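## Task

Carry the green tray onto the top of the two-door cabinet beside arm4, while the remaining three trays stay on the top of the two-door cabinet beside arm1; when finished, every tray's contents must still be standing inside it.

## Robot and tools

Setup. Four i2rt Big YAM arms (arm1 to arm4), each with a two-finger gripper and a wrist camera aimed at the fingertips. Reach is roughly 1.0 m from the joint-1 axis. Feet in the scene frame (metres, origin on the floor, +z up), each foot facing its own +x: arm1 x=-3.350 y=+0.969 z=+1.091 quat_wxyz=(+0.027, +0.003, -0.001, +1.000); arm2 x=-0.688 y=+0.376 z=+0.913 quat_wxyz=(+0.028, -0.001, -0.005, +1.000); arm3 x=+0.760 y=+2.475 z=+0.858 quat_wxyz=(+0.975, -0.001, +0.004, +0.224); arm4 x=+0.738 y=-1.723 z=+0.925 quat_wxyz=(+0.954, +0.007, -0.003, -0.301). Since arm1 is far from the others, trays likely need passing between arms. Cameras: arm1_cam_wrist to arm4_cam_wrist, and cam_arm1 to cam_arm4.

Tool move. Each arm gets its own optional object (arm1, arm2, arm3, arm4); all parts start at once and may finish at different times. Inside an arm's part:
- joints: a dict of absolute targets by name, not offsets. joint1_rad -2.879 to 2.879 (base yaw, positive is counter-clockwise seen from above, 0 points along the foot's +x); joint2_rad 0 to 3.141 (shoulder, 0 is upper arm back and roughly level, increasing lifts it up then forward); joint3_rad 0 to 3.019 (elbow, 0 folded, increasing opens); joint4_rad -1.692 to 1.57 (hand pitch, positive tips fingers up); joint5_rad -1.57 to 1.57 (hand sideways, positive to the arm's right); joint6_rad -2.094 to 2.094 (hand roll, positive clockwise viewed from behind); gripper_m 0 to 0.093, the fingertip gap in metres. Done tolerances: ±0.045, ±0.14, ±0.09, ±0.055, ±0.03, ±0.035 rad and ±0.003 m. Joints commanded this way move at full speed and can swing widely.
- min_time_s: 0.1 to 8 s, the shortest duration for that arm's joint motions; a short value accelerates the arm up to its rated speed.
- target: an absolute hand pose in the scene frame, seven numbers [x, y, z, qw, qx, qy, qz], in the same form the hand line prints. The hand follows a straight line from its hand_target toward it. speed is the top linear speed, 0.002 to 0.5 m/s (default 0.25); rotation is capped at twice that value in rad/s. Together with target, joints may only contain gripper_m, otherwise the call is refused. All hand paths in one action finish together, and none exceeds 10 s; no action exceeds 15 s. The path ignores obstacles and other arms, and the hand can lag, wander, or exceed speed, especially near full stretch. Each control step clips the commanded pose to 100 mm and 20 degrees from the measured one.
- cameras: list of names, ["all"], or []. A move with no action returns full state for every arm plus all images.

Hand frame: the hand point sits between the finger pads, about 1 cm behind the tips; fingers extend along hand +z and close along hand y. Printed positions can be off, more so at long reach. hand_target is the pose implied by the joint targets currently held.

wait: seconds 0 to 10, issues nothing new, returns state. zoom_image: camera plus region [x0, y0, x1, y1] in pixels from the top-left, no more than 504 by 504, on that camera's latest image. finished_scene: scene number (1 or 2); irreversible; the goal must remain true without the robots.

Reading results. "move" names arms that received motion; "as last shown" marks arms not commanded, with status "not commanded". off_target means at rest short of the target, maybe still pushing. A hand counts as done within 1 cm and 2 degrees. time_out is a stop: a joint did not finish, and keeps pushing toward the target shown in on_its_own. "joint command not followed" or "pose unreachable" means a safety check held the arm joints back, though the gripper command still runs; not_followed drops a hand target. Joint velocities are in rad/s (gripper m/s); "within noise" means at rest. Joint torques have per-arm offsets and scale, positive toward larger angles; numbers 3 and 4 wrap at ±28 N m. Gripper readings in free air run up to 0.003 m wide; on a hard part they read 0.005 m under to 0.002 m over its width. Command about 0.005 m below contact for a firm grip.

If a move or wait is refused, or a stop occurs, the rest of that reply's move, wait and finished_scene calls are skipped. The scene keeps running while you think, holding the last command.

Avoid: pushing anything off the work area or onto the floor; tipping tray contents; dropping or releasing parts while moving; slamming into fixed or heavy things. Robots pressing each other hard ends the scene; never close a gripper on another arm's fingers. The safety check may act late and lets fingers, gripper housings and wrist cameras collide. Arms do not stop on contact. Fast stretched arms may overshoot about 30 degrees. Long holding or stretched poses heat motors: MOTOR HOT appears at 85 °C, at 100 °C the arm goes limp for 30 to 60 s, then resend keys marked limit_stop_at_motor_heat. Loose objects may occasionally be nudged by disturbances.

Each tool is called after ">>>" as name(argument=value, ...) on one line, values as JSON.

## Session

>>> move()

Scene clock: 0.00 s.
Joint torques (N m): no reading
Heat: arm1: hottest joint2_rad 30 °C; arm2: hottest joint1_rad 33 °C; arm3: hottest joint1_rad 33 °C; arm4: hottest joint1_rad 30 °C.
Joint velocities: within noise
arm1.joint_positions: joint1_rad=+0.174 joint2_rad=+0.628 joint3_rad=+1.326 joint4_rad=-1.232 joint5_rad=-0.222 joint6_rad=-0.495 gripper_m=+0.09396
arm1.joint_status: not commanded
arm1.hand: x=-3.5976 y=+0.8993 z=+1.6223 quat_wxyz=(+0.001, +0.804, +0.314, -0.504) (m; scene frame)
arm1.hand_target: x=-3.5953 y=+0.8995 z=+1.6325 quat_wxyz=(-0.001, +0.799, +0.314, -0.514) (m; scene frame)
arm1.hand_status: not commanded
arm2.joint_positions: joint1_rad=-0.726 joint2_rad=+0.641 joint3_rad=+1.386 joint4_rad=-1.141 joint5_rad=+0.298 joint6_rad=-0.639 gripper_m=+0.09396
arm2.joint_status: not commanded
arm2.hand: x=-0.8384 y=+0.5914 z=+1.4926 quat_wxyz=(-0.455, +0.814, -0.139, -0.335) (m; scene frame)
arm2.hand_target: x=-0.8361 y=+0.5890 z=+1.5057 quat_wxyz=(-0.462, +0.805, -0.140, -0.345) (m; scene frame)
arm2.hand_status: not commanded
arm3.joint_positions: joint1_rad=-0.464 joint2_rad=+0.621 joint3_rad=+1.351 joint4_rad=-1.179 joint5_rad=+0.120 joint6_rad=+0.657 gripper_m=+0.09396
arm3.joint_status: not commanded
arm3.hand: x=+1.0245 y=+2.4525 z=+1.4105 quat_wxyz=(-0.518, -0.307, -0.790, -0.118) (m; scene frame)
arm3.hand_target: x=+1.0215 y=+2.4526 z=+1.4253 quat_wxyz=(-0.530, -0.305, -0.781, -0.122) (m; scene frame)
arm3.hand_status: not commanded
arm4.joint_positions: joint1_rad=-0.557 joint2_rad=+0.646 joint3_rad=+1.388 joint4_rad=-1.204 joint5_rad=+0.016 joint6_rad=-0.693 gripper_m=+0.09396
arm4.joint_status: not commanded
arm4.hand: x=+0.8334 y=-1.9734 z=+1.4831 quat_wxyz=(-0.312, -0.208, -0.827, +0.420) (m; scene frame)
arm4.hand_target: x=+0.8320 y=-1.9707 z=+1.4952 quat_wxyz=(-0.318, -0.206, -0.820, +0.429) (m; scene frame)
arm4.hand_status: not commanded
pictures: arm1_cam_wrist, arm2_cam_wrist, arm3_cam_wrist, arm4_cam_wrist, cam_arm1, cam_arm2, cam_arm3, cam_arm4
Images, in order (width x height): arm1_cam_wrist 672x504, arm2_cam_wrist 672x504, arm3_cam_wrist 672x504, arm4_cam_wrist 672x504, cam_arm1 896x504, cam_arm2 896x504, cam_arm3 896x504, cam_arm4 896x504.

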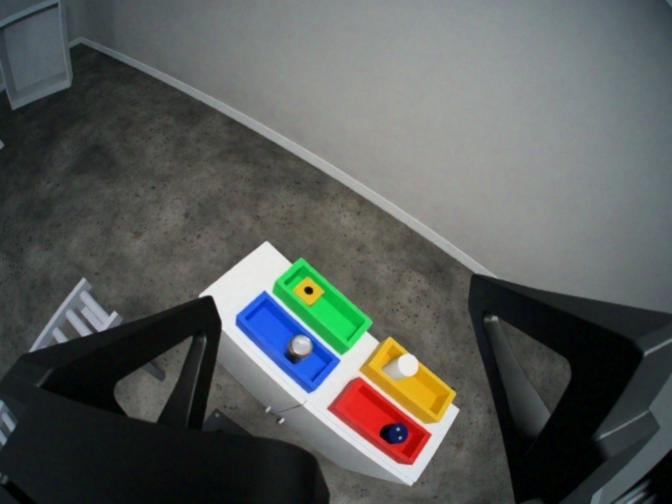

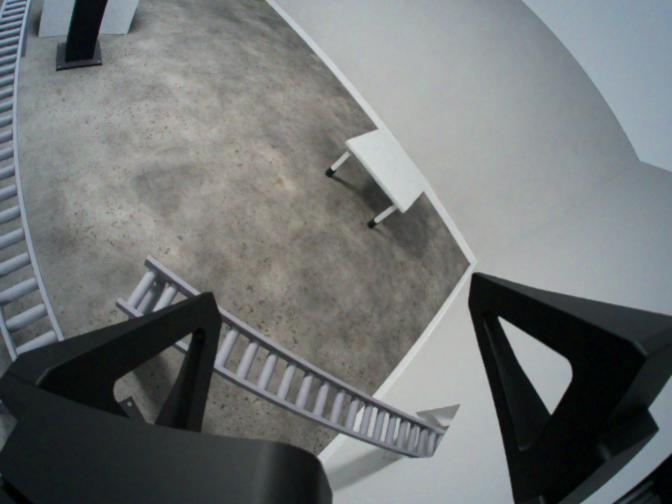

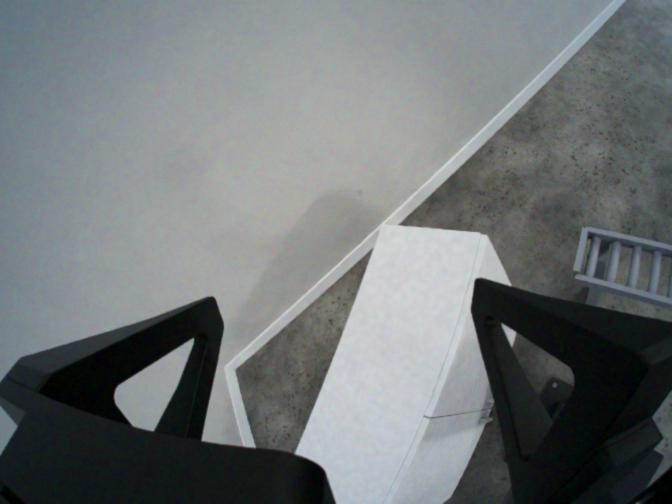

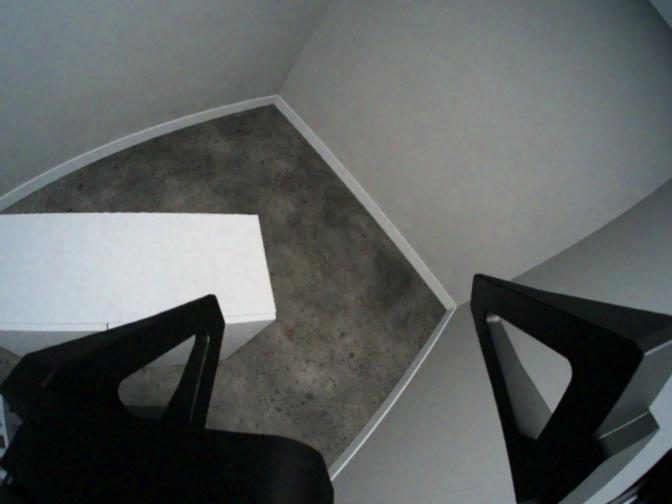

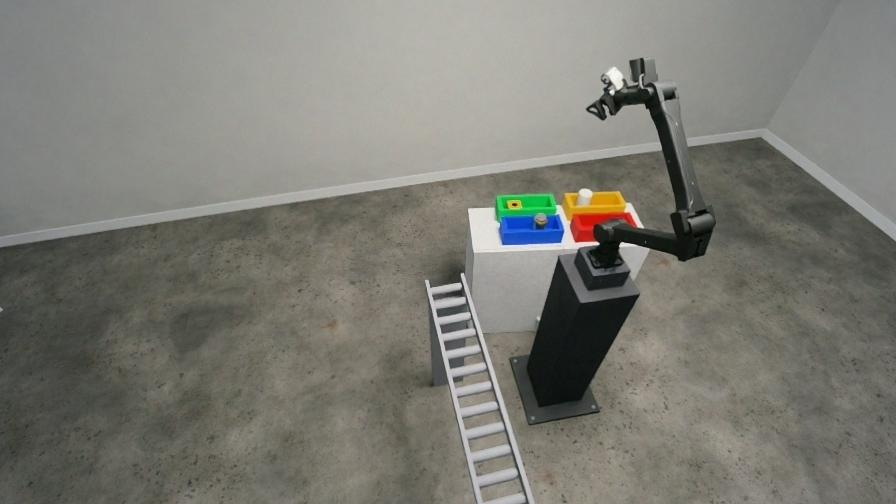

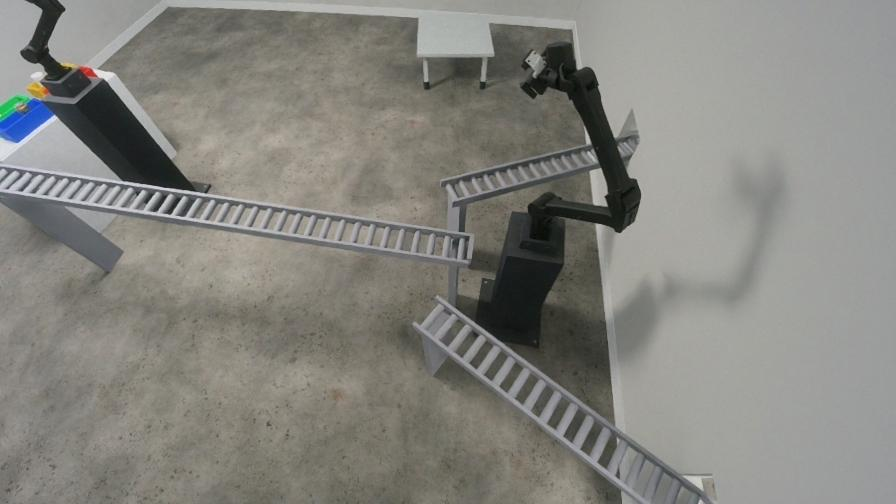

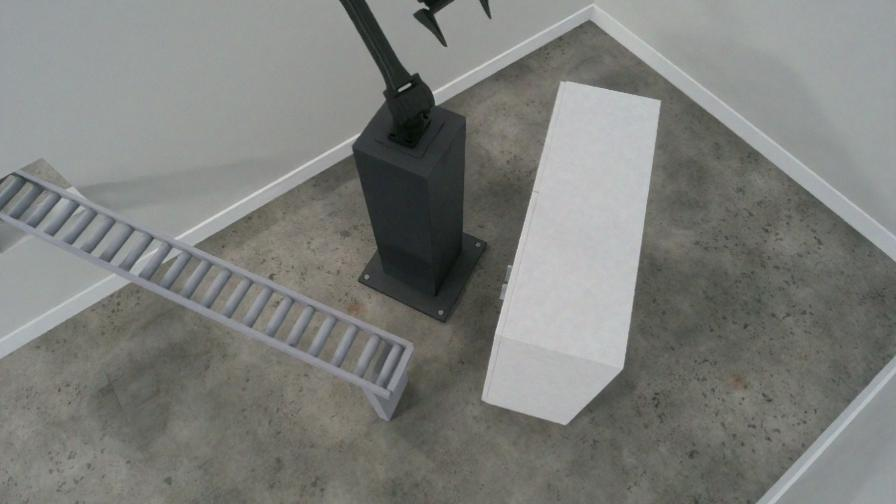

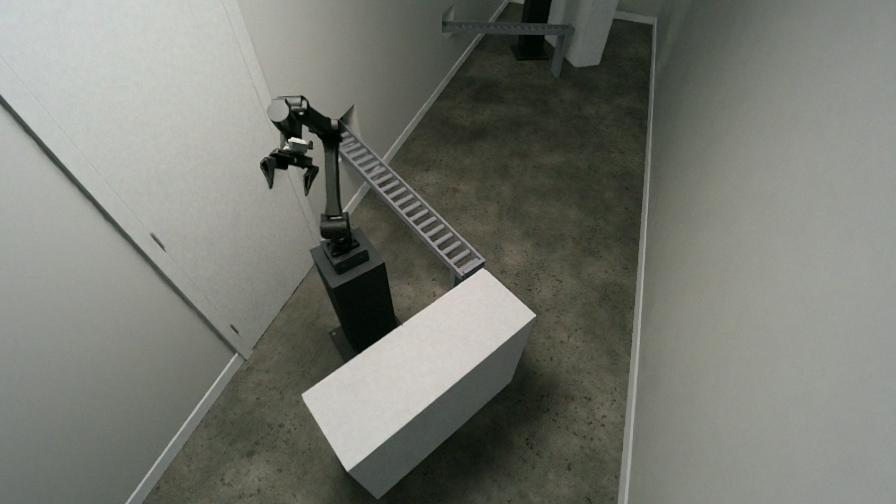

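>>> move(arm1={"target":[-3.80,0.80,1.5,0,1,0,0],"speed":0.35}, arm2={"target":[-1.05,0.1,1.45,0,0.956,0.292,0],"speed":0.35}, arm4={"target":[1.1,-1.6,1.45,0,-0.19,0.98,0],"speed":0.35}, cameras=["arm1_cam_wrist","arm2_cam_wrist","arm4_cam_wrist"])

Scene clock: 65.83 s.
Joint torques (N m): arm1=[-1.08 -13.68 13.22 0.64 0.2 0.31] | arm2=[0.73 -9.82 11.02 0.62 0.04 0.22] | arm3=[1.44 0.79 9.65 1.78 0.08 0.06] | arm4=[-1.61 -8.7 12.57 0.39 -0.1 0.12]
Heat: arm1: hottest joint3_rad 33 °C; arm2: hottest joint3_rad 35 °C; arm3: hottest joint3_rad 34 °C; arm4: hottest joint3_rad 41 °C.
move: arm1 off_target; arm2 off_target; arm4 off_target
Joint velocities: arm1=[within noise] | arm2=[within noise] | arm3=[0.005 -0.015 -0.012 -0.002 -0.168 0.066 0] | arm4=[within noise]
arm1.joint_positions: joint1_rad=+0.420 joint2_rad=+1.498 joint3_rad=+1.817 joint4_rad=-1.672 joint5_rad=+0.000 joint6_rad=+0.337 gripper_m=+0.09396
arm1.joint_status: not commanded
arm1.hand: x=-3.7941 y=+0.7970 z=+1.4846 quat_wxyz=(+0.037, +0.994, +0.015, -0.105)
arm1.hand_target: x=-3.7994 y=+0.8001 z=+1.4991 quat_wxyz=(+0.043, +0.992, +0.001, -0.116)
arm1.hand_status: off_target (0.017 m and 12.9 deg from the pose sent, 0.257 m and 72.9 deg at the start; a joint's target at an end of its range on 53 of 100 steps)
arm2.joint_positions: joint1_rad=+0.711 joint2_rad=+1.393 joint3_rad=+2.009 joint4_rad=-1.676 joint5_rad=+0.003 joint6_rad=+0.023 gripper_m=+0.09397
arm2.joint_status: not commanded
arm2.hand: x=-1.0498 y=+0.0950 z=+1.4300 quat_wxyz=(+0.079, +0.920, +0.302, -0.237)
arm2.hand_target: x=-1.0495 y=+0.1003 z=+1.4488 quat_wxyz=(+0.087, +0.919, +0.289, -0.253)
arm2.hand_status: off_target (0.021 m and 29.0 deg from the pose sent, 0.537 m and 85.0 deg at the start; pose on its path clipped on 66 of 100 steps; a joint's target at an end of its range on 80 of 100 steps)
arm3: as last shown
arm4.joint_positions: joint1_rad=+0.965 joint2_rad=+1.225 joint3_rad=+1.802 joint4_rad=-1.676 joint5_rad=+0.018 joint6_rad=-0.065 gripper_m=+0.09397
arm4.joint_status: not commanded
arm4.hand: x=+1.1003 y=-1.5964 z=+1.4275 quat_wxyz=(-0.238, +0.199, -0.950, -0.030)
arm4.hand_target: x=+1.0993 y=-1.6001 z=+1.4488 quat_wxyz=(-0.258, +0.189, -0.947, -0.035)
arm4.hand_status: off_target (0.023 m and 27.9 deg from the pose sent, 0.460 m and 78.9 deg at the start; pose on its path clipped on 59 of 100 steps; a joint's target at an end of its range on 78 of 100 steps)
Images, in order (width x height): arm1_cam_wrist 672x504, arm2_cam_wrist 672x504, arm4_cam_wrist 672x504.

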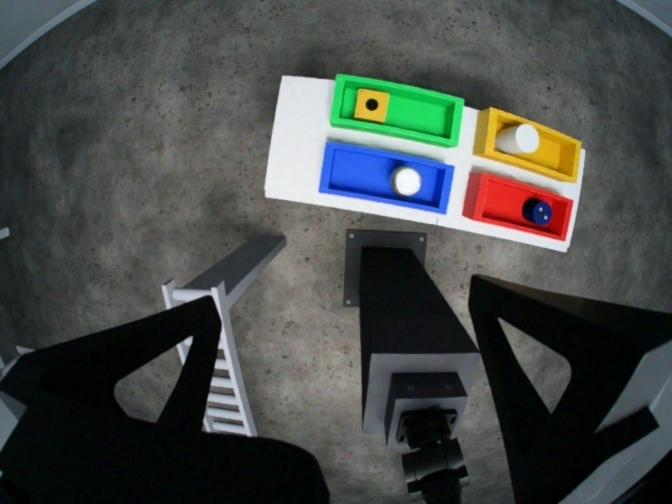

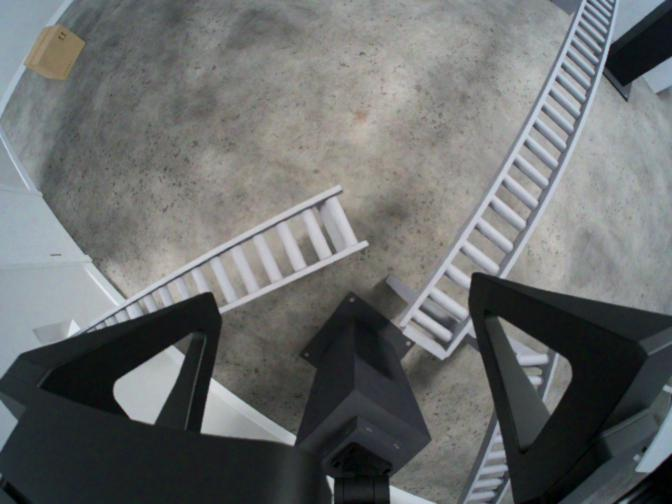

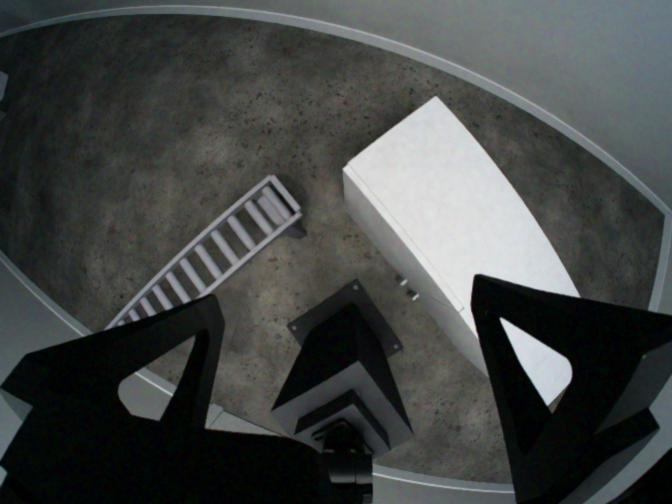

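>>> move(arm1={"target":[-3.93,0.86,1.14,0,0.755,0.656,0],"speed":0.4}, cameras=["arm1_cam_wrist","cam_arm1"])

>>> zoom_image(camera="cam_arm1", region=[420, 150, 670, 350])

Scene clock: 164.50 s.
Joint torques (N m): arm1=[-0.85 -20.48 11.4 1.11 0.23 0] | arm2=[-0.32 -10.7 10.65 0.58 -0.05 0.18] | arm3=[1.44 0.79 9.66 1.77 0.08 0.06] | arm4=[-1.49 -9.05 12.63 0.28 -0.08 0.14]
Heat: arm1: hottest joint3_rad 35 °C; arm2: hottest joint3_rad 40 °C; arm3: hottest joint3_rad 37 °C; arm4: hottest joint3_rad 54 °C.
move: arm1 off_target
Joint velocities: within noise
arm1.joint_positions: joint1_rad=+0.249 joint2_rad=+1.993 joint3_rad=+1.555 joint4_rad=-1.176 joint5_rad=-0.003 joint6_rad=-1.228 gripper_m=+0.09397
arm1.joint_status: not commanded
arm1.hand: x=-3.9126 y=+0.8572 z=+1.1330 quat_wxyz=(+0.009, +0.757, +0.653, +0.016)
arm1.hand_target: x=-3.9294 y=+0.8601 z=+1.1404 quat_wxyz=(+0.000, +0.755, +0.656, +0.000)
arm1.hand_status: off_target (0.019 m and 2.2 deg from the pose sent, 0.376 m and 81.1 deg at the start)
arm2, arm3, arm4: as last shown
arm2.joint_positions: joint1_rad=+0.710 joint2_rad=+1.393 joint3_rad=+2.009 joint4_rad=-1.676 joint5_rad=+0.002 joint6_rad=+0.024 gripper_m=+0.09397
arm2.hand: x=-1.0499 y=+0.0950 z=+1.4300 quat_wxyz=(+0.079, +0.920, +0.301, -0.237)
arm4.hand: x=+1.1004 y=-1.5965 z=+1.4275 quat_wxyz=(-0.238, +0.199, -0.950, -0.030)
arm4.hand_target: x=+1.0993 y=-1.6002 z=+1.4488 quat_wxyz=(-0.258, +0.189, -0.947, -0.035)
Images, in order (width x height): arm1_cam_wrist 672x504, cam_arm1 896x504.

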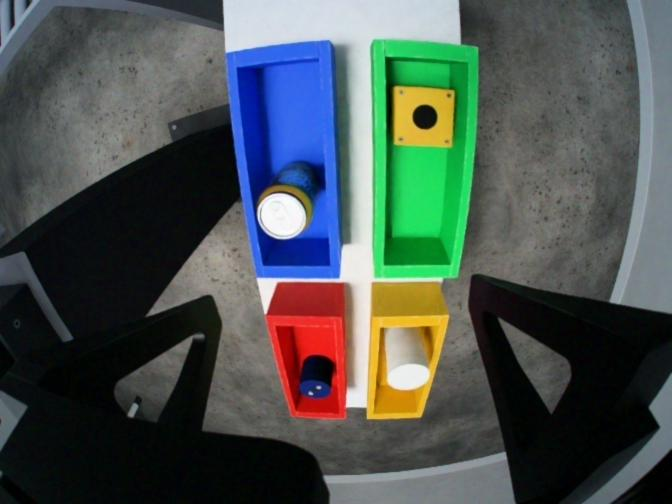

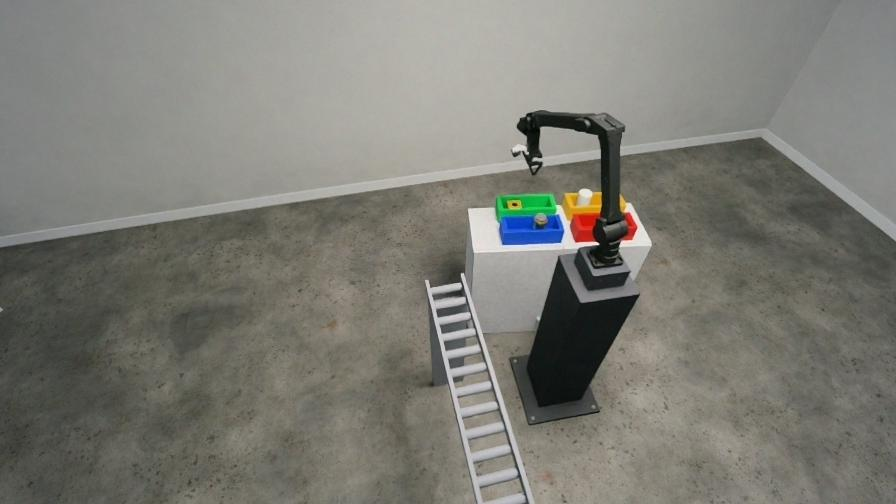

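Scaled by 2.016 from the camera's image (finer frame: 1280x720).

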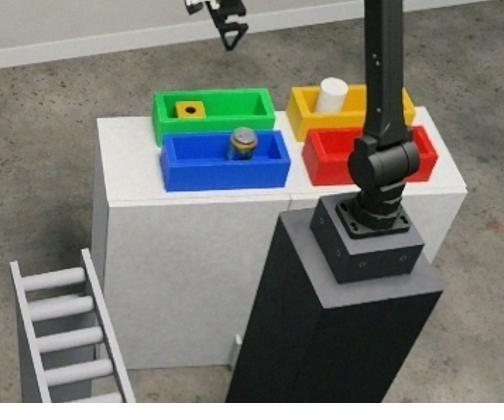

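>>> move(arm1={"target":[-4.036,0.872,1.01,0,0.755,0.656,0],"speed":0.3,"joints":{"gripper_m":0.05}}, arm4={"joints":{"joint1_rad":0.9,"joint2_rad":0.65,"joint3_rad":1.2,"joint4_rad":-1.2},"min_time_s":2.5}, cameras=["arm1_cam_wrist","cam_arm1"])

>>> zoom_image(camera="cam_arm1", region=[460, 130, 660, 280])

Scene clock: 208.33 s.
Joint torques (N m): arm1=[-0.5 -25.05 11.58 0.2 0.23 0.02] | arm2=[0.62 -9.99 10.8 1.01 -0.04 0.19] | arm3=[1.38 0.73 9.66 1.78 0.07 0.06] | arm4=[-1.61 -0.91 8.27 2.07 -0.1 0.16]
Heat: arm1: hottest joint2_rad 37 °C; arm2: hottest joint3_rad 40 °C; arm3: hottest joint3_rad 37 °C; arm4: hottest joint3_rad 54 °C.
move: arm1 off_target; arm4 done
Joint velocities: within noise
arm1.joint_positions: joint1_rad=+0.199 joint2_rad=+2.406 joint3_rad=+1.925 joint4_rad=-1.110 joint5_rad=-0.003 joint6_rad=-1.273 gripper_m=+0.05012
arm1.joint_status: all done
arm1.hand: x=-4.0245 y=+0.8702 z=+1.0048 quat_wxyz=(+0.004, +0.759, +0.651, +0.006)
arm1.hand_target: x=-4.0355 y=+0.8720 z=+1.0100 quat_wxyz=(+0.000, +0.755, +0.656, +0.000)
arm1.hand_status: off_target (0.013 m and 1.1 deg from the pose sent, 0.175 m and 2.2 deg at the start)
arm2, arm3: as last shown
arm4.joint_positions: joint1_rad=+0.909 joint2_rad=+0.654 joint3_rad=+1.211 joint4_rad=-1.220 joint5_rad=+0.018 joint6_rad=-0.065 gripper_m=+0.09397
arm4.joint_status: all done
arm4.hand: x=+1.0043 y=-1.6484 z=+1.3929 quat_wxyz=(-0.442, +0.156, -0.882, -0.048)
arm4.hand_target: x=+1.0072 y=-1.6494 z=+1.3918 quat_wxyz=(-0.447, +0.148, -0.881, -0.050)
arm4.hand_status: not commanded
Images, in order (width x height): arm1_cam_wrist 672x504, cam_arm1 896x504.

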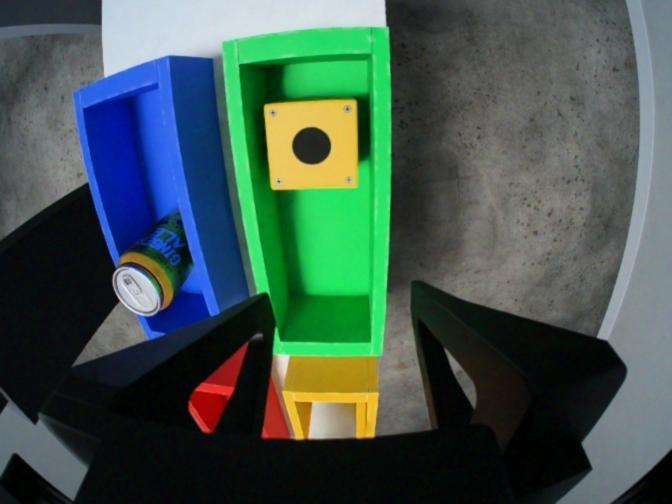

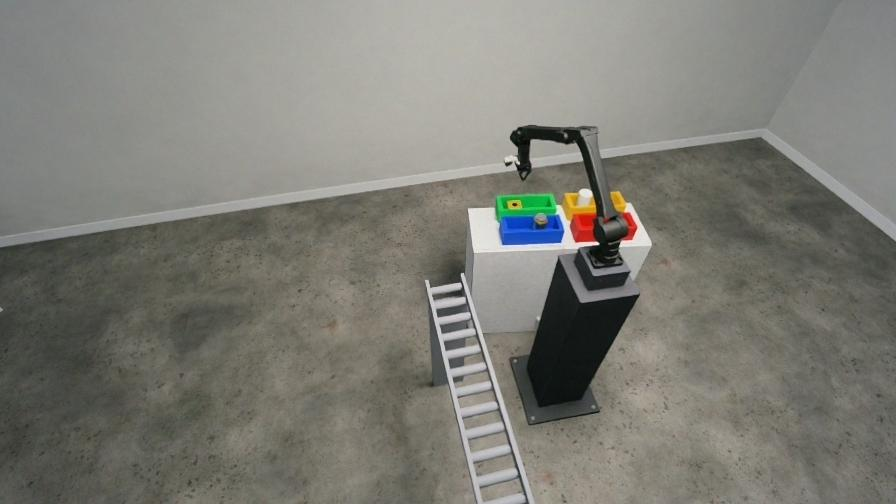

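Scaled by 2.520 from the camera's image (finer frame: 1280x720).

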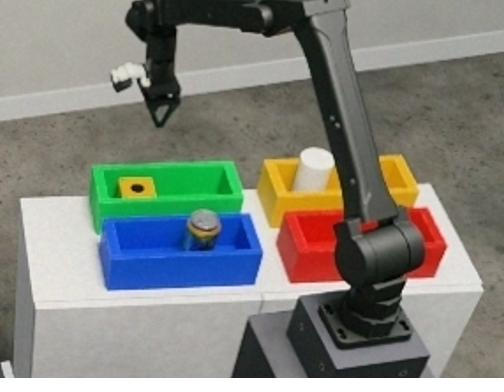

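>>> move(arm1={"target":[-4.058,0.872,0.963,0,0.755,0.656,0],"speed":0.2}, cameras=["arm1_cam_wrist"])

Scene clock: 226.07 s.
Joint torques (N m): arm1=[-0.97 -25.82 11.63 0.58 0.23 0] | arm2=[0.38 -10.23 10.84 0.88 -0.03 0.15] | arm3=[1.44 0.73 9.66 1.8 0.08 0.07] | arm4=[-1.73 -0.73 8.27 2.06 -0.09 0.14]
Heat: arm1: hottest joint2_rad 40 °C; arm2: hottest joint3_rad 40 °C; arm3: hottest joint3_rad 38 °C; arm4: hottest joint3_rad 47 °C.
move: arm1 off_target
Joint velocities: within noise
arm1.joint_positions: joint1_rad=+0.199 joint2_rad=+2.530 joint3_rad=+2.044 joint4_rad=-1.110 joint5_rad=-0.003 joint6_rad=-1.277 gripper_m=+0.05012
arm1.joint_status: not commanded
arm1.hand: x=-4.0450 y=+0.8673 z=+0.9611 quat_wxyz=(+0.006, +0.758, +0.653, +0.008)
arm1.hand_target: x=-4.0575 y=+0.8721 z=+0.9631 quat_wxyz=(+0.000, +0.755, +0.656, +0.000)
arm1.hand_status: off_target (0.014 m and 1.3 deg from the pose sent, 0.054 m and 1.1 deg at the start)
arm2, arm3, arm4: as last shown
Images, in order (width x height): arm1_cam_wrist 672x504.

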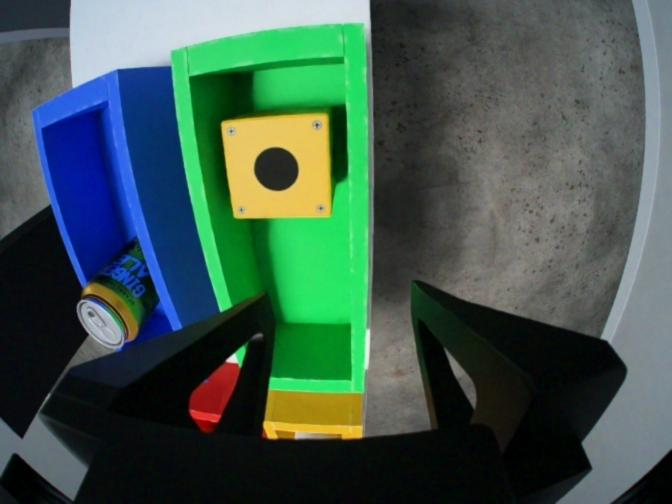

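>>> move(arm1={"target":[-4.061,0.890,0.925,0,0.755,0.656,0],"speed":0.12}, cameras=["arm1_cam_wrist","cam_arm1"])

>>> zoom_image(camera="cam_arm1", region=[480, 150, 600, 270])

Scene clock: 245.10 s.
Joint torques (N m): arm1=[-0.5 -25.76 11.4 0.98 0.22 0.02] | arm2=[-0.5 -11.22 10.88 0.79 0.04 0.18] | arm3=[1.38 0.67 9.68 1.77 0.07 0.06] | arm4=[-1.96 -0.73 8.24 2.07 -0.09 0.14]
Heat: arm1: hottest joint2_rad 40 °C; arm2: hottest joint3_rad 41 °C; arm3: hottest joint3_rad 38 °C; arm4: hottest joint3_rad 44 °C.
move: arm1 off_target
Joint velocities: within noise
arm1.joint_positions: joint1_rad=+0.169 joint2_rad=+2.587 joint3_rad=+2.058 joint4_rad=-1.074 joint5_rad=-0.003 joint6_rad=-1.303 gripper_m=+0.05012
arm1.joint_status: not commanded
arm1.hand: x=-4.0472 y=+0.8879 z=+0.9268 quat_wxyz=(+0.008, +0.759, +0.651, +0.011)
arm1.hand_target: x=-4.0604 y=+0.8900 z=+0.9253 quat_wxyz=(+0.000, +0.755, +0.656, +0.000)
arm1.hand_status: off_target (0.014 m and 1.7 deg from the pose sent, 0.046 m and 1.2 deg at the start)
arm2, arm3, arm4: as last shown
Images, in order (width x height): arm1_cam_wrist 672x504, cam_arm1 896x504.

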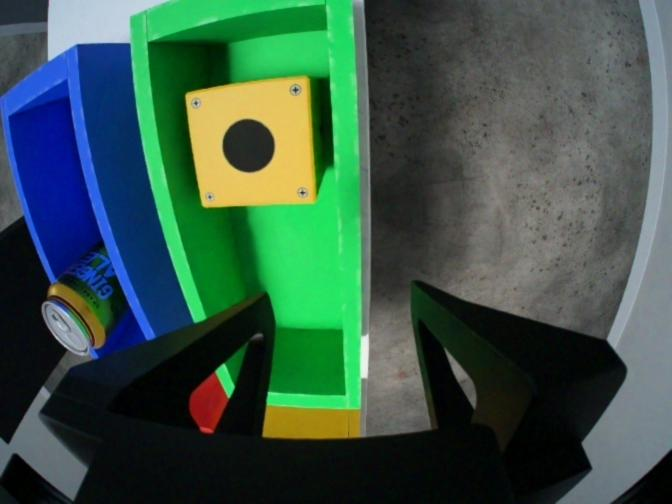

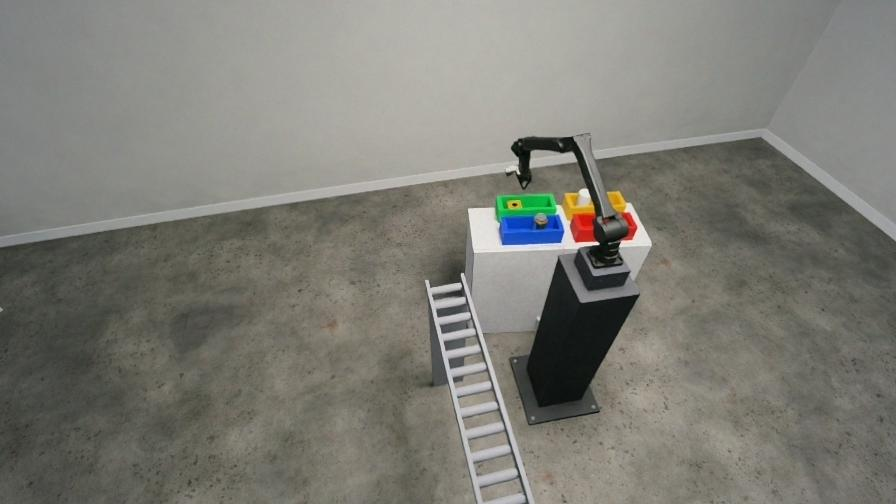

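Scaled by 4.200 from the camera's image (finer frame: 1280x720).

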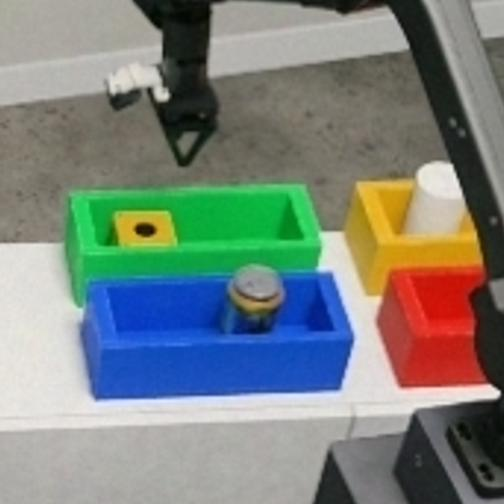

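>>> move(arm1={"target":[-4.066,0.905,0.875,0,0.755,0.656,0],"speed":0.1}, cameras=["arm1_cam_wrist","cam_arm1"])

>>> zoom_image(camera="cam_arm1", region=[480, 150, 600, 270])

Scene clock: 260.57 s.
Joint torques (N m): arm1=[-0.5 -25.82 11.12 0.92 0.23 0.02] | arm2=[0.79 -10.58 10.66 0.69 -0.04 0.2] | arm3=[1.38 0.79 9.66 1.78 0.08 0.05] | arm4=[-1.85 -1.03 8.32 2.07 -0.1 0.14]
Heat: arm1: hottest joint2_rad 42 °C; arm2: hottest joint3_rad 41 °C; arm3: hottest joint3_rad 38 °C; arm4: hottest joint3_rad 43 °C.
move: arm1 off_target
Joint velocities: within noise
arm1.joint_positions: joint1_rad=+0.151 joint2_rad=+2.687 joint3_rad=+2.115 joint4_rad=-1.029 joint5_rad=-0.003 joint6_rad=-1.324 gripper_m=+0.05012
arm1.joint_status: not commanded
arm1.hand: x=-4.0531 y=+0.9006 z=+0.8767 quat_wxyz=(+0.007, +0.758, +0.652, +0.010)
arm1.hand_target: x=-4.0653 y=+0.9050 z=+0.8752 quat_wxyz=(+0.000, +0.755, +0.656, +0.000)
arm1.hand_status: off_target (0.014 m and 1.5 deg from the pose sent, 0.058 m and 1.7 deg at the start)
arm2, arm3, arm4: as last shown
Images, in order (width x height): arm1_cam_wrist 672x504, cam_arm1 896x504.

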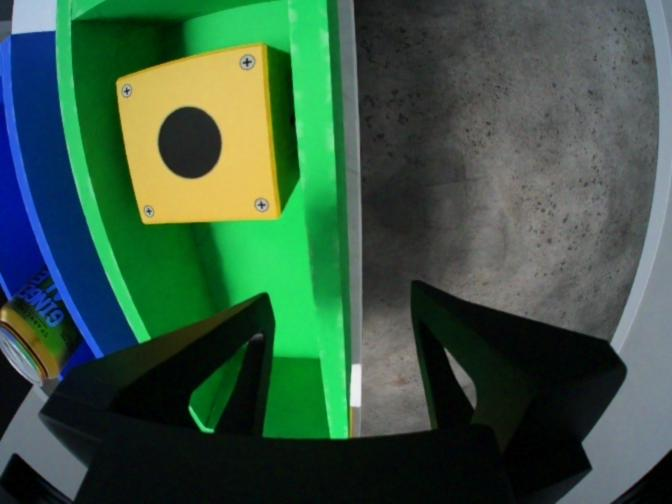

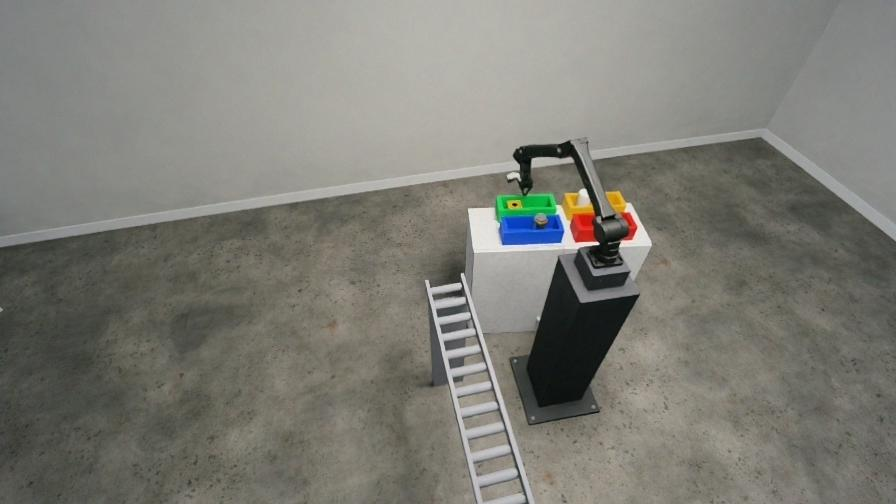

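Scaled by 4.200 from the camera's image (finer frame: 1280x720).

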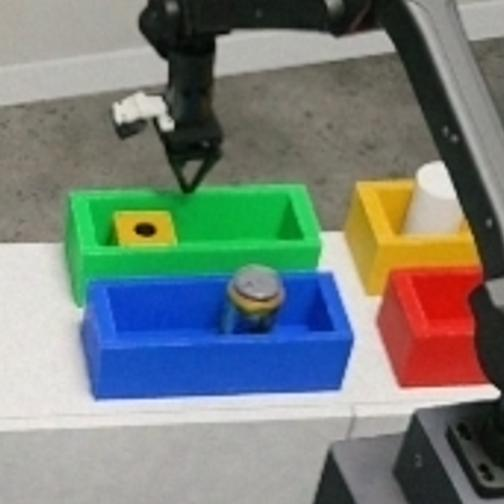

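>>> move(arm1={"target":[-4.0605,0.902,0.849,0,0.755,0.656,0],"speed":0.08}, cameras=["arm1_cam_wrist"])

>>> move(arm1={"joints":{"gripper_m":0.004}}, cameras=["arm1_cam_wrist","cam_arm1"])

>>> zoom_image(camera="cam_arm1", region=[480, 150, 600, 270])

Scene clock: 277.80 s.
Joint torques (N m): arm1=[-0.21 -25.52 10.43 1.1 0.22 0.05] | arm2=[0.62 -10.17 10.77 0.77 -0.04 0.22] | arm3=[1.49 0.79 9.66 1.78 0.07 0.06] | arm4=[-2.32 -0.73 8.16 2.04 -0.11 0.14]
Heat: arm1: hottest joint2_rad 42 °C; arm2: hottest joint3_rad 41 °C; arm3: hottest joint3_rad 38 °C; arm4: hottest joint3_rad 42 °C.
move: arm1 off_target
Joint velocities: within noise
arm1.joint_positions: joint1_rad=+0.151 joint2_rad=+2.716 joint3_rad=+2.115 joint4_rad=-0.993 joint5_rad=-0.003 joint6_rad=-1.324 gripper_m=+0.05012
arm1.joint_status: not commanded
arm1.hand: x=-4.0516 y=+0.9008 z=+0.8564 quat_wxyz=(+0.006, +0.758, +0.652, +0.007)
arm1.hand_target: x=-4.0599 y=+0.9019 z=+0.8492 quat_wxyz=(+0.000, +0.755, +0.656, +0.000)
arm1.hand_status: off_target (0.012 m and 1.2 deg from the pose sent, 0.029 m and 1.5 deg at the start)
arm2, arm3, arm4: as last shown
Images, in order (width x height): arm1_cam_wrist 672x504.

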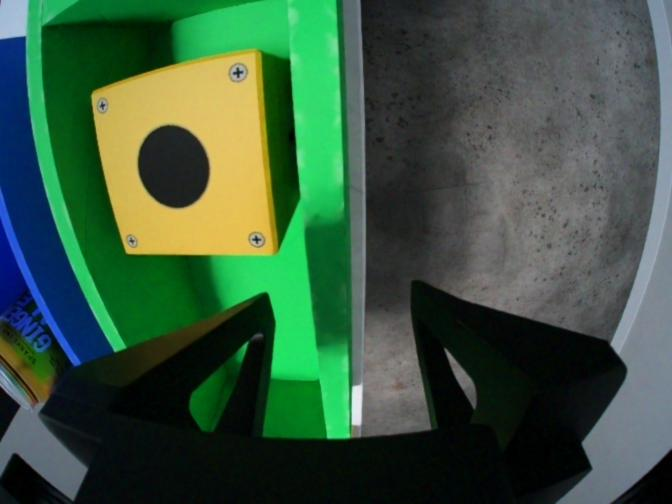

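Scene clock: 278.50 s.
Joint torques (N m): arm1=[-0.03 -25.7 10.43 0.95 0.16 0.07] | arm2=[0.09 -10.34 10.66 0.87 -0.02 0.23] | arm3=[1.32 0.79 9.68 1.78 0.07 0.06] | arm4=[-2.08 -0.79 8.28 2.13 -0.09 0.13]
Heat: arm1: hottest joint2_rad 42 °C; arm2: hottest joint3_rad 41 °C; arm3: hottest joint3_rad 38 °C; arm4: hottest joint3_rad 42 °C.
move: arm1 off_target
Joint velocities: arm1=[within noise] | arm2=[within noise] | arm3=[within noise] | arm4=[0.005 0.005 -0.002 -0.012 -0.154 0.022 0]
arm1.joint_positions: joint1_rad=+0.151 joint2_rad=+2.717 joint3_rad=+2.115 joint4_rad=-0.990 joint5_rad=-0.002 joint6_rad=-1.326 gripper_m=+0.01060
arm1.joint_status: gripper_m off_target (ended at +0.01063, target +0.00400)
arm1.hand: x=-4.0523 y=+0.9010 z=+0.8561 quat_wxyz=(+0.004, +0.757, +0.653, +0.006)
arm1.hand_target: x=-4.0599 y=+0.9020 z=+0.8491 quat_wxyz=(+0.000, +0.755, +0.656, +0.000)
arm1.hand_status: not commanded
arm2, arm4: as last shown
arm3.joint_positions: joint1_rad=-0.464 joint2_rad=+0.621 joint3_rad=+1.351 joint4_rad=-1.179 joint5_rad=+0.120 joint6_rad=+0.657 gripper_m=+0.09396
arm3.joint_status: not commanded
arm3.hand: x=+1.0245 y=+2.4525 z=+1.4105 quat_wxyz=(-0.518, -0.307, -0.790, -0.118)
arm3.hand_target: x=+1.0215 y=+2.4526 z=+1.4253 quat_wxyz=(-0.530, -0.305, -0.781, -0.122)
arm3.hand_status: not commanded
Images, in order (width x height): arm1_cam_wrist 672x504, cam_arm1 896x504.

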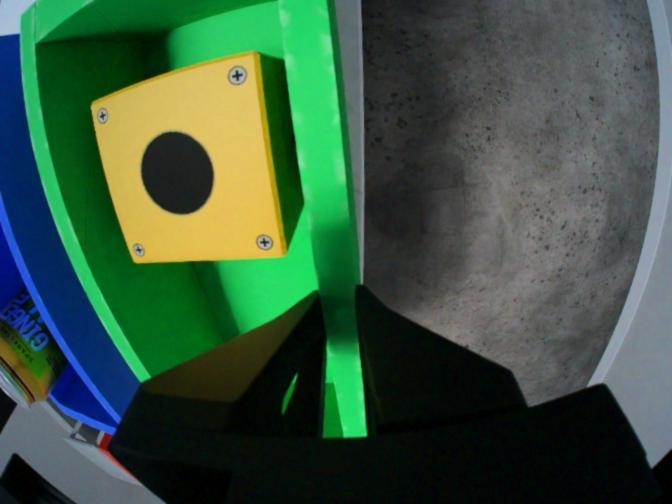

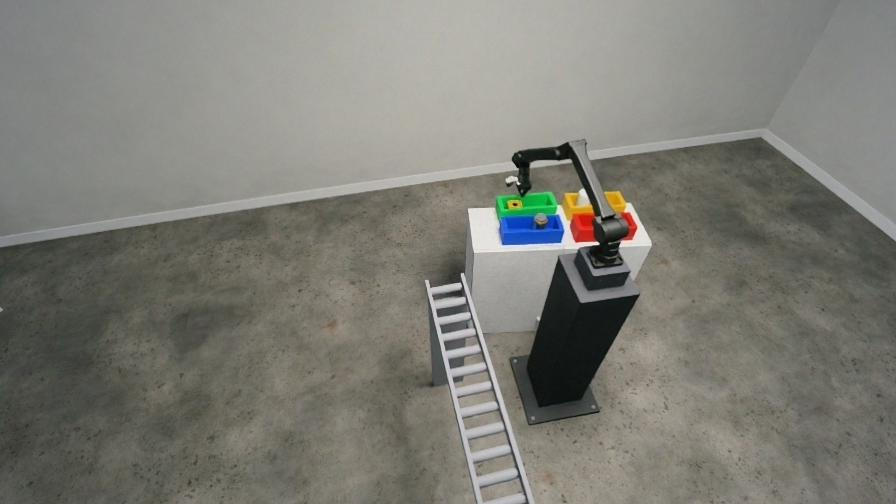

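Scaled by 4.200 from the camera's image (finer frame: 1280x720).

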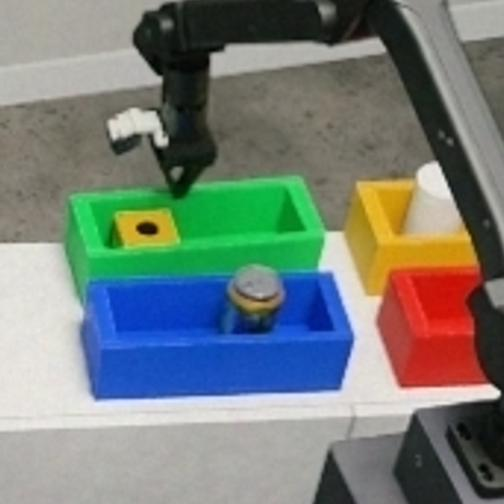

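>>> move(arm1={"target":[-4.055,0.902,1.04,0,0.755,0.656,0],"speed":0.15}, cameras=["arm1_cam_wrist","cam_arm1"])

>>> zoom_image(camera="cam_arm1", region=[440, 120, 600, 280])

Scene clock: 289.30 s.
Joint torques (N m): arm1=[-0.15 -30.27 10.13 -0.16 0.14 0.08] | arm2=[0.38 -10.93 10.84 0.81 0.02 0.16] | arm3=[1.38 0.73 9.66 1.78 0.07 0.06] | arm4=[-1.85 -0.91 8.34 2.03 -0.09 0.12]
Heat: arm1: hottest joint2_rad 42 °C; arm2: hottest joint3_rad 41 °C; arm3: hottest joint3_rad 38 °C; arm4: hottest joint3_rad 41 °C.
move: arm1 off_target
Joint velocities: within noise
arm1.joint_positions: joint1_rad=+0.151 joint2_rad=+2.471 joint3_rad=+2.041 joint4_rad=-1.194 joint5_rad=-0.001 joint6_rad=-1.326 gripper_m=+0.01060
arm1.joint_status: not commanded
arm1.hand: x=-4.0414 y=+0.9019 z=+1.0008 quat_wxyz=(+0.013, +0.757, +0.653, +0.020)
arm1.hand_target: x=-4.0543 y=+0.9020 z=+1.0395 quat_wxyz=(+0.000, +0.755, +0.656, +0.000)
arm1.hand_status: off_target (0.041 m and 2.8 deg from the pose sent, 0.184 m and 0.9 deg at the start)
arm2.joint_positions: joint1_rad=+0.710 joint2_rad=+1.393 joint3_rad=+2.009 joint4_rad=-1.676 joint5_rad=+0.002 joint6_rad=+0.024 gripper_m=+0.09397
arm2.joint_status: not commanded
arm2.hand: x=-1.0499 y=+0.0950 z=+1.4300 quat_wxyz=(+0.079, +0.920, +0.301, -0.237)
arm2.hand_target: x=-1.0495 y=+0.1003 z=+1.4488 quat_wxyz=(+0.087, +0.919, +0.289, -0.253)
arm2.hand_status: not commanded
arm3, arm4: as last shown
Images, in order (width x height): arm1_cam_wrist 672x504, cam_arm1 896x504.

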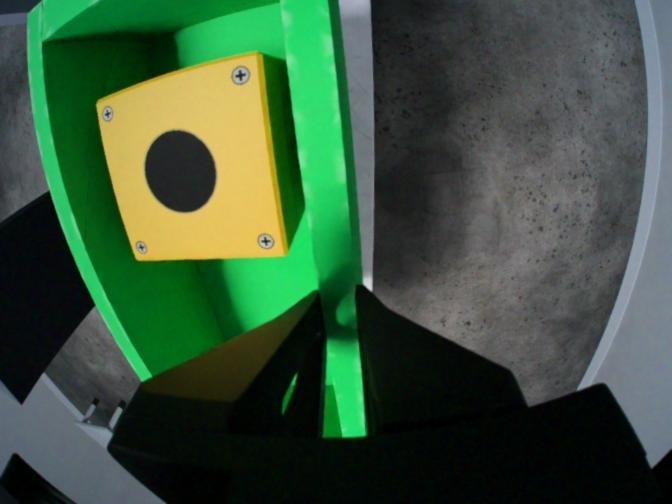

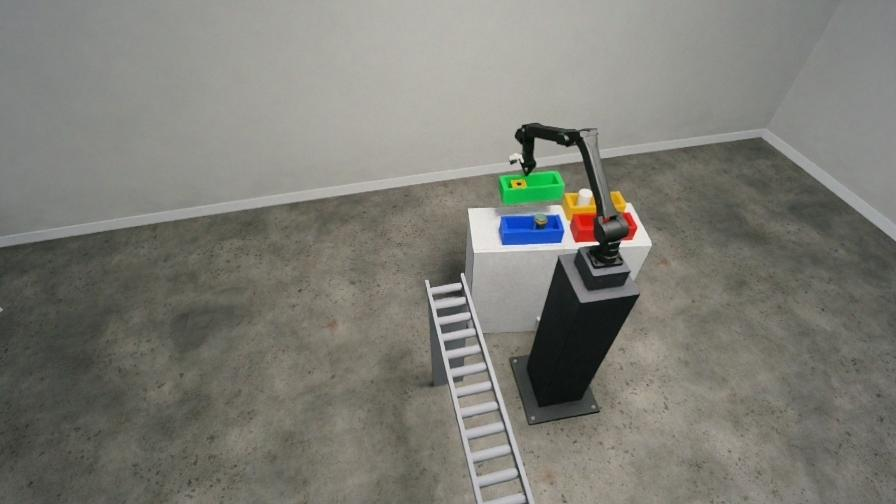

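Scaled by 3.150 from the camera's image (finer frame: 1280x720).

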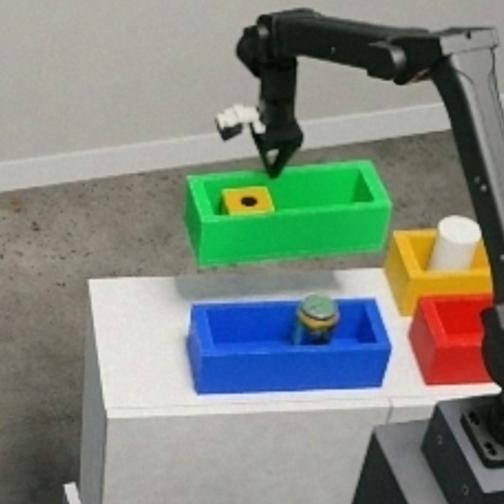

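>>> move(arm1={"target":[-3.42,0.47,1.10,0,1,-0.017,0],"speed":0.22}, cameras=["arm1_cam_wrist","cam_arm1"])

>>> zoom_image(camera="cam_arm1", region=[380, 120, 680, 370])

Scene clock: 321.80 s.
Joint torques (N m): arm1=[-0.38 -19.14 12.38 0.18 0.56 0.35] | arm2=[0.56 -10.29 10.85 0.65 -0.01 0.17] | arm3=[1.32 0.73 9.68 1.78 0.07 0.06] | arm4=[-1.73 -0.85 8.31 2.02 -0.08 0.12]
Heat: arm1: hottest joint2_rad 47 °C; arm2: hottest joint3_rad 41 °C; arm3: hottest joint3_rad 38 °C; arm4: hottest joint3_rad 41 °C.
move: arm1 off_target
Joint velocities: within noise
arm1.joint_positions: joint1_rad=+1.486 joint2_rad=+1.861 joint3_rad=+1.170 joint4_rad=-0.950 joint5_rad=-0.014 joint6_rad=+1.443 gripper_m=+0.01060
arm1.joint_status: not commanded
arm1.hand: x=-3.4131 y=+0.5005 z=+1.0741 quat_wxyz=(-0.034, +0.999, -0.006, +0.008)
arm1.hand_target: x=-3.4197 y=+0.4717 z=+1.1008 quat_wxyz=(+0.000, +1.000, -0.017, +0.000)
arm1.hand_status: off_target (0.041 m and 4.3 deg from the pose sent, 0.763 m and 83.5 deg at the start)
arm2, arm3, arm4: as last shown
Images, in order (width x height): arm1_cam_wrist 672x504, cam_arm1 896x504.

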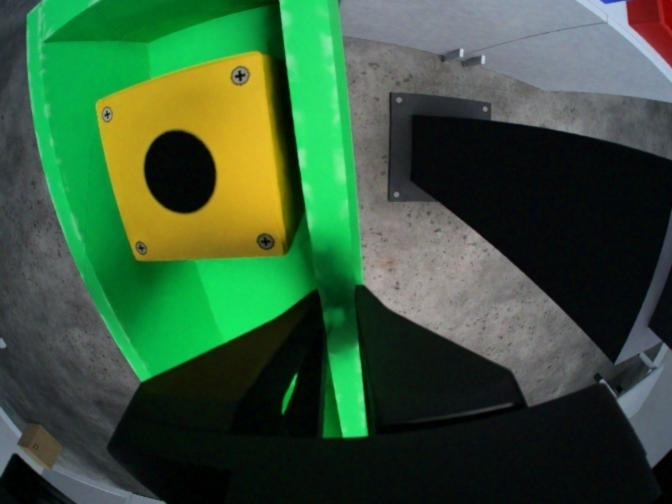

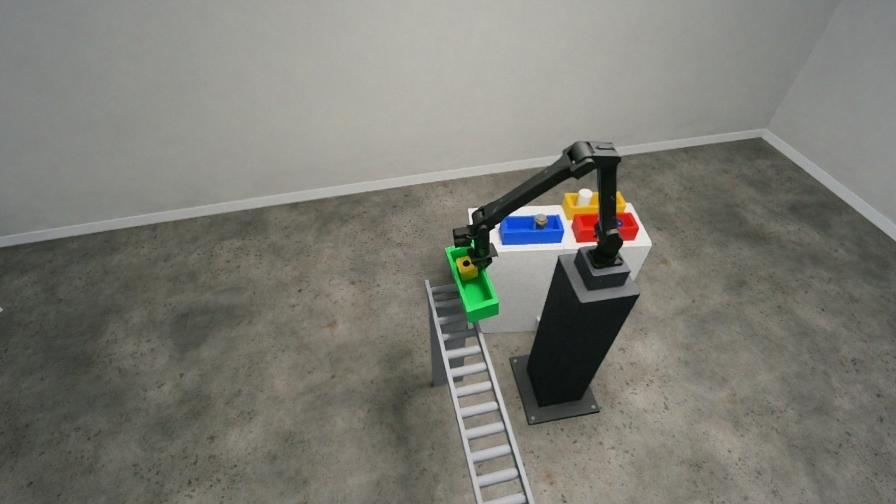

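Scaled by 1.680 from the camera's image (finer frame: 1280x720).

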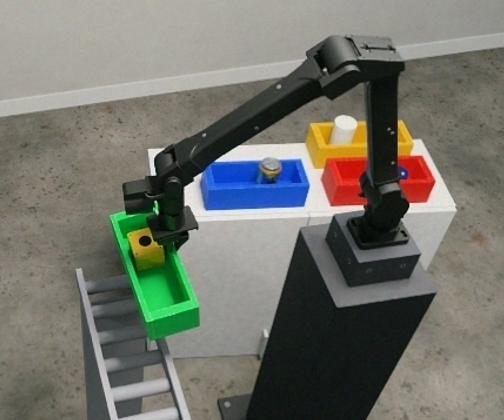

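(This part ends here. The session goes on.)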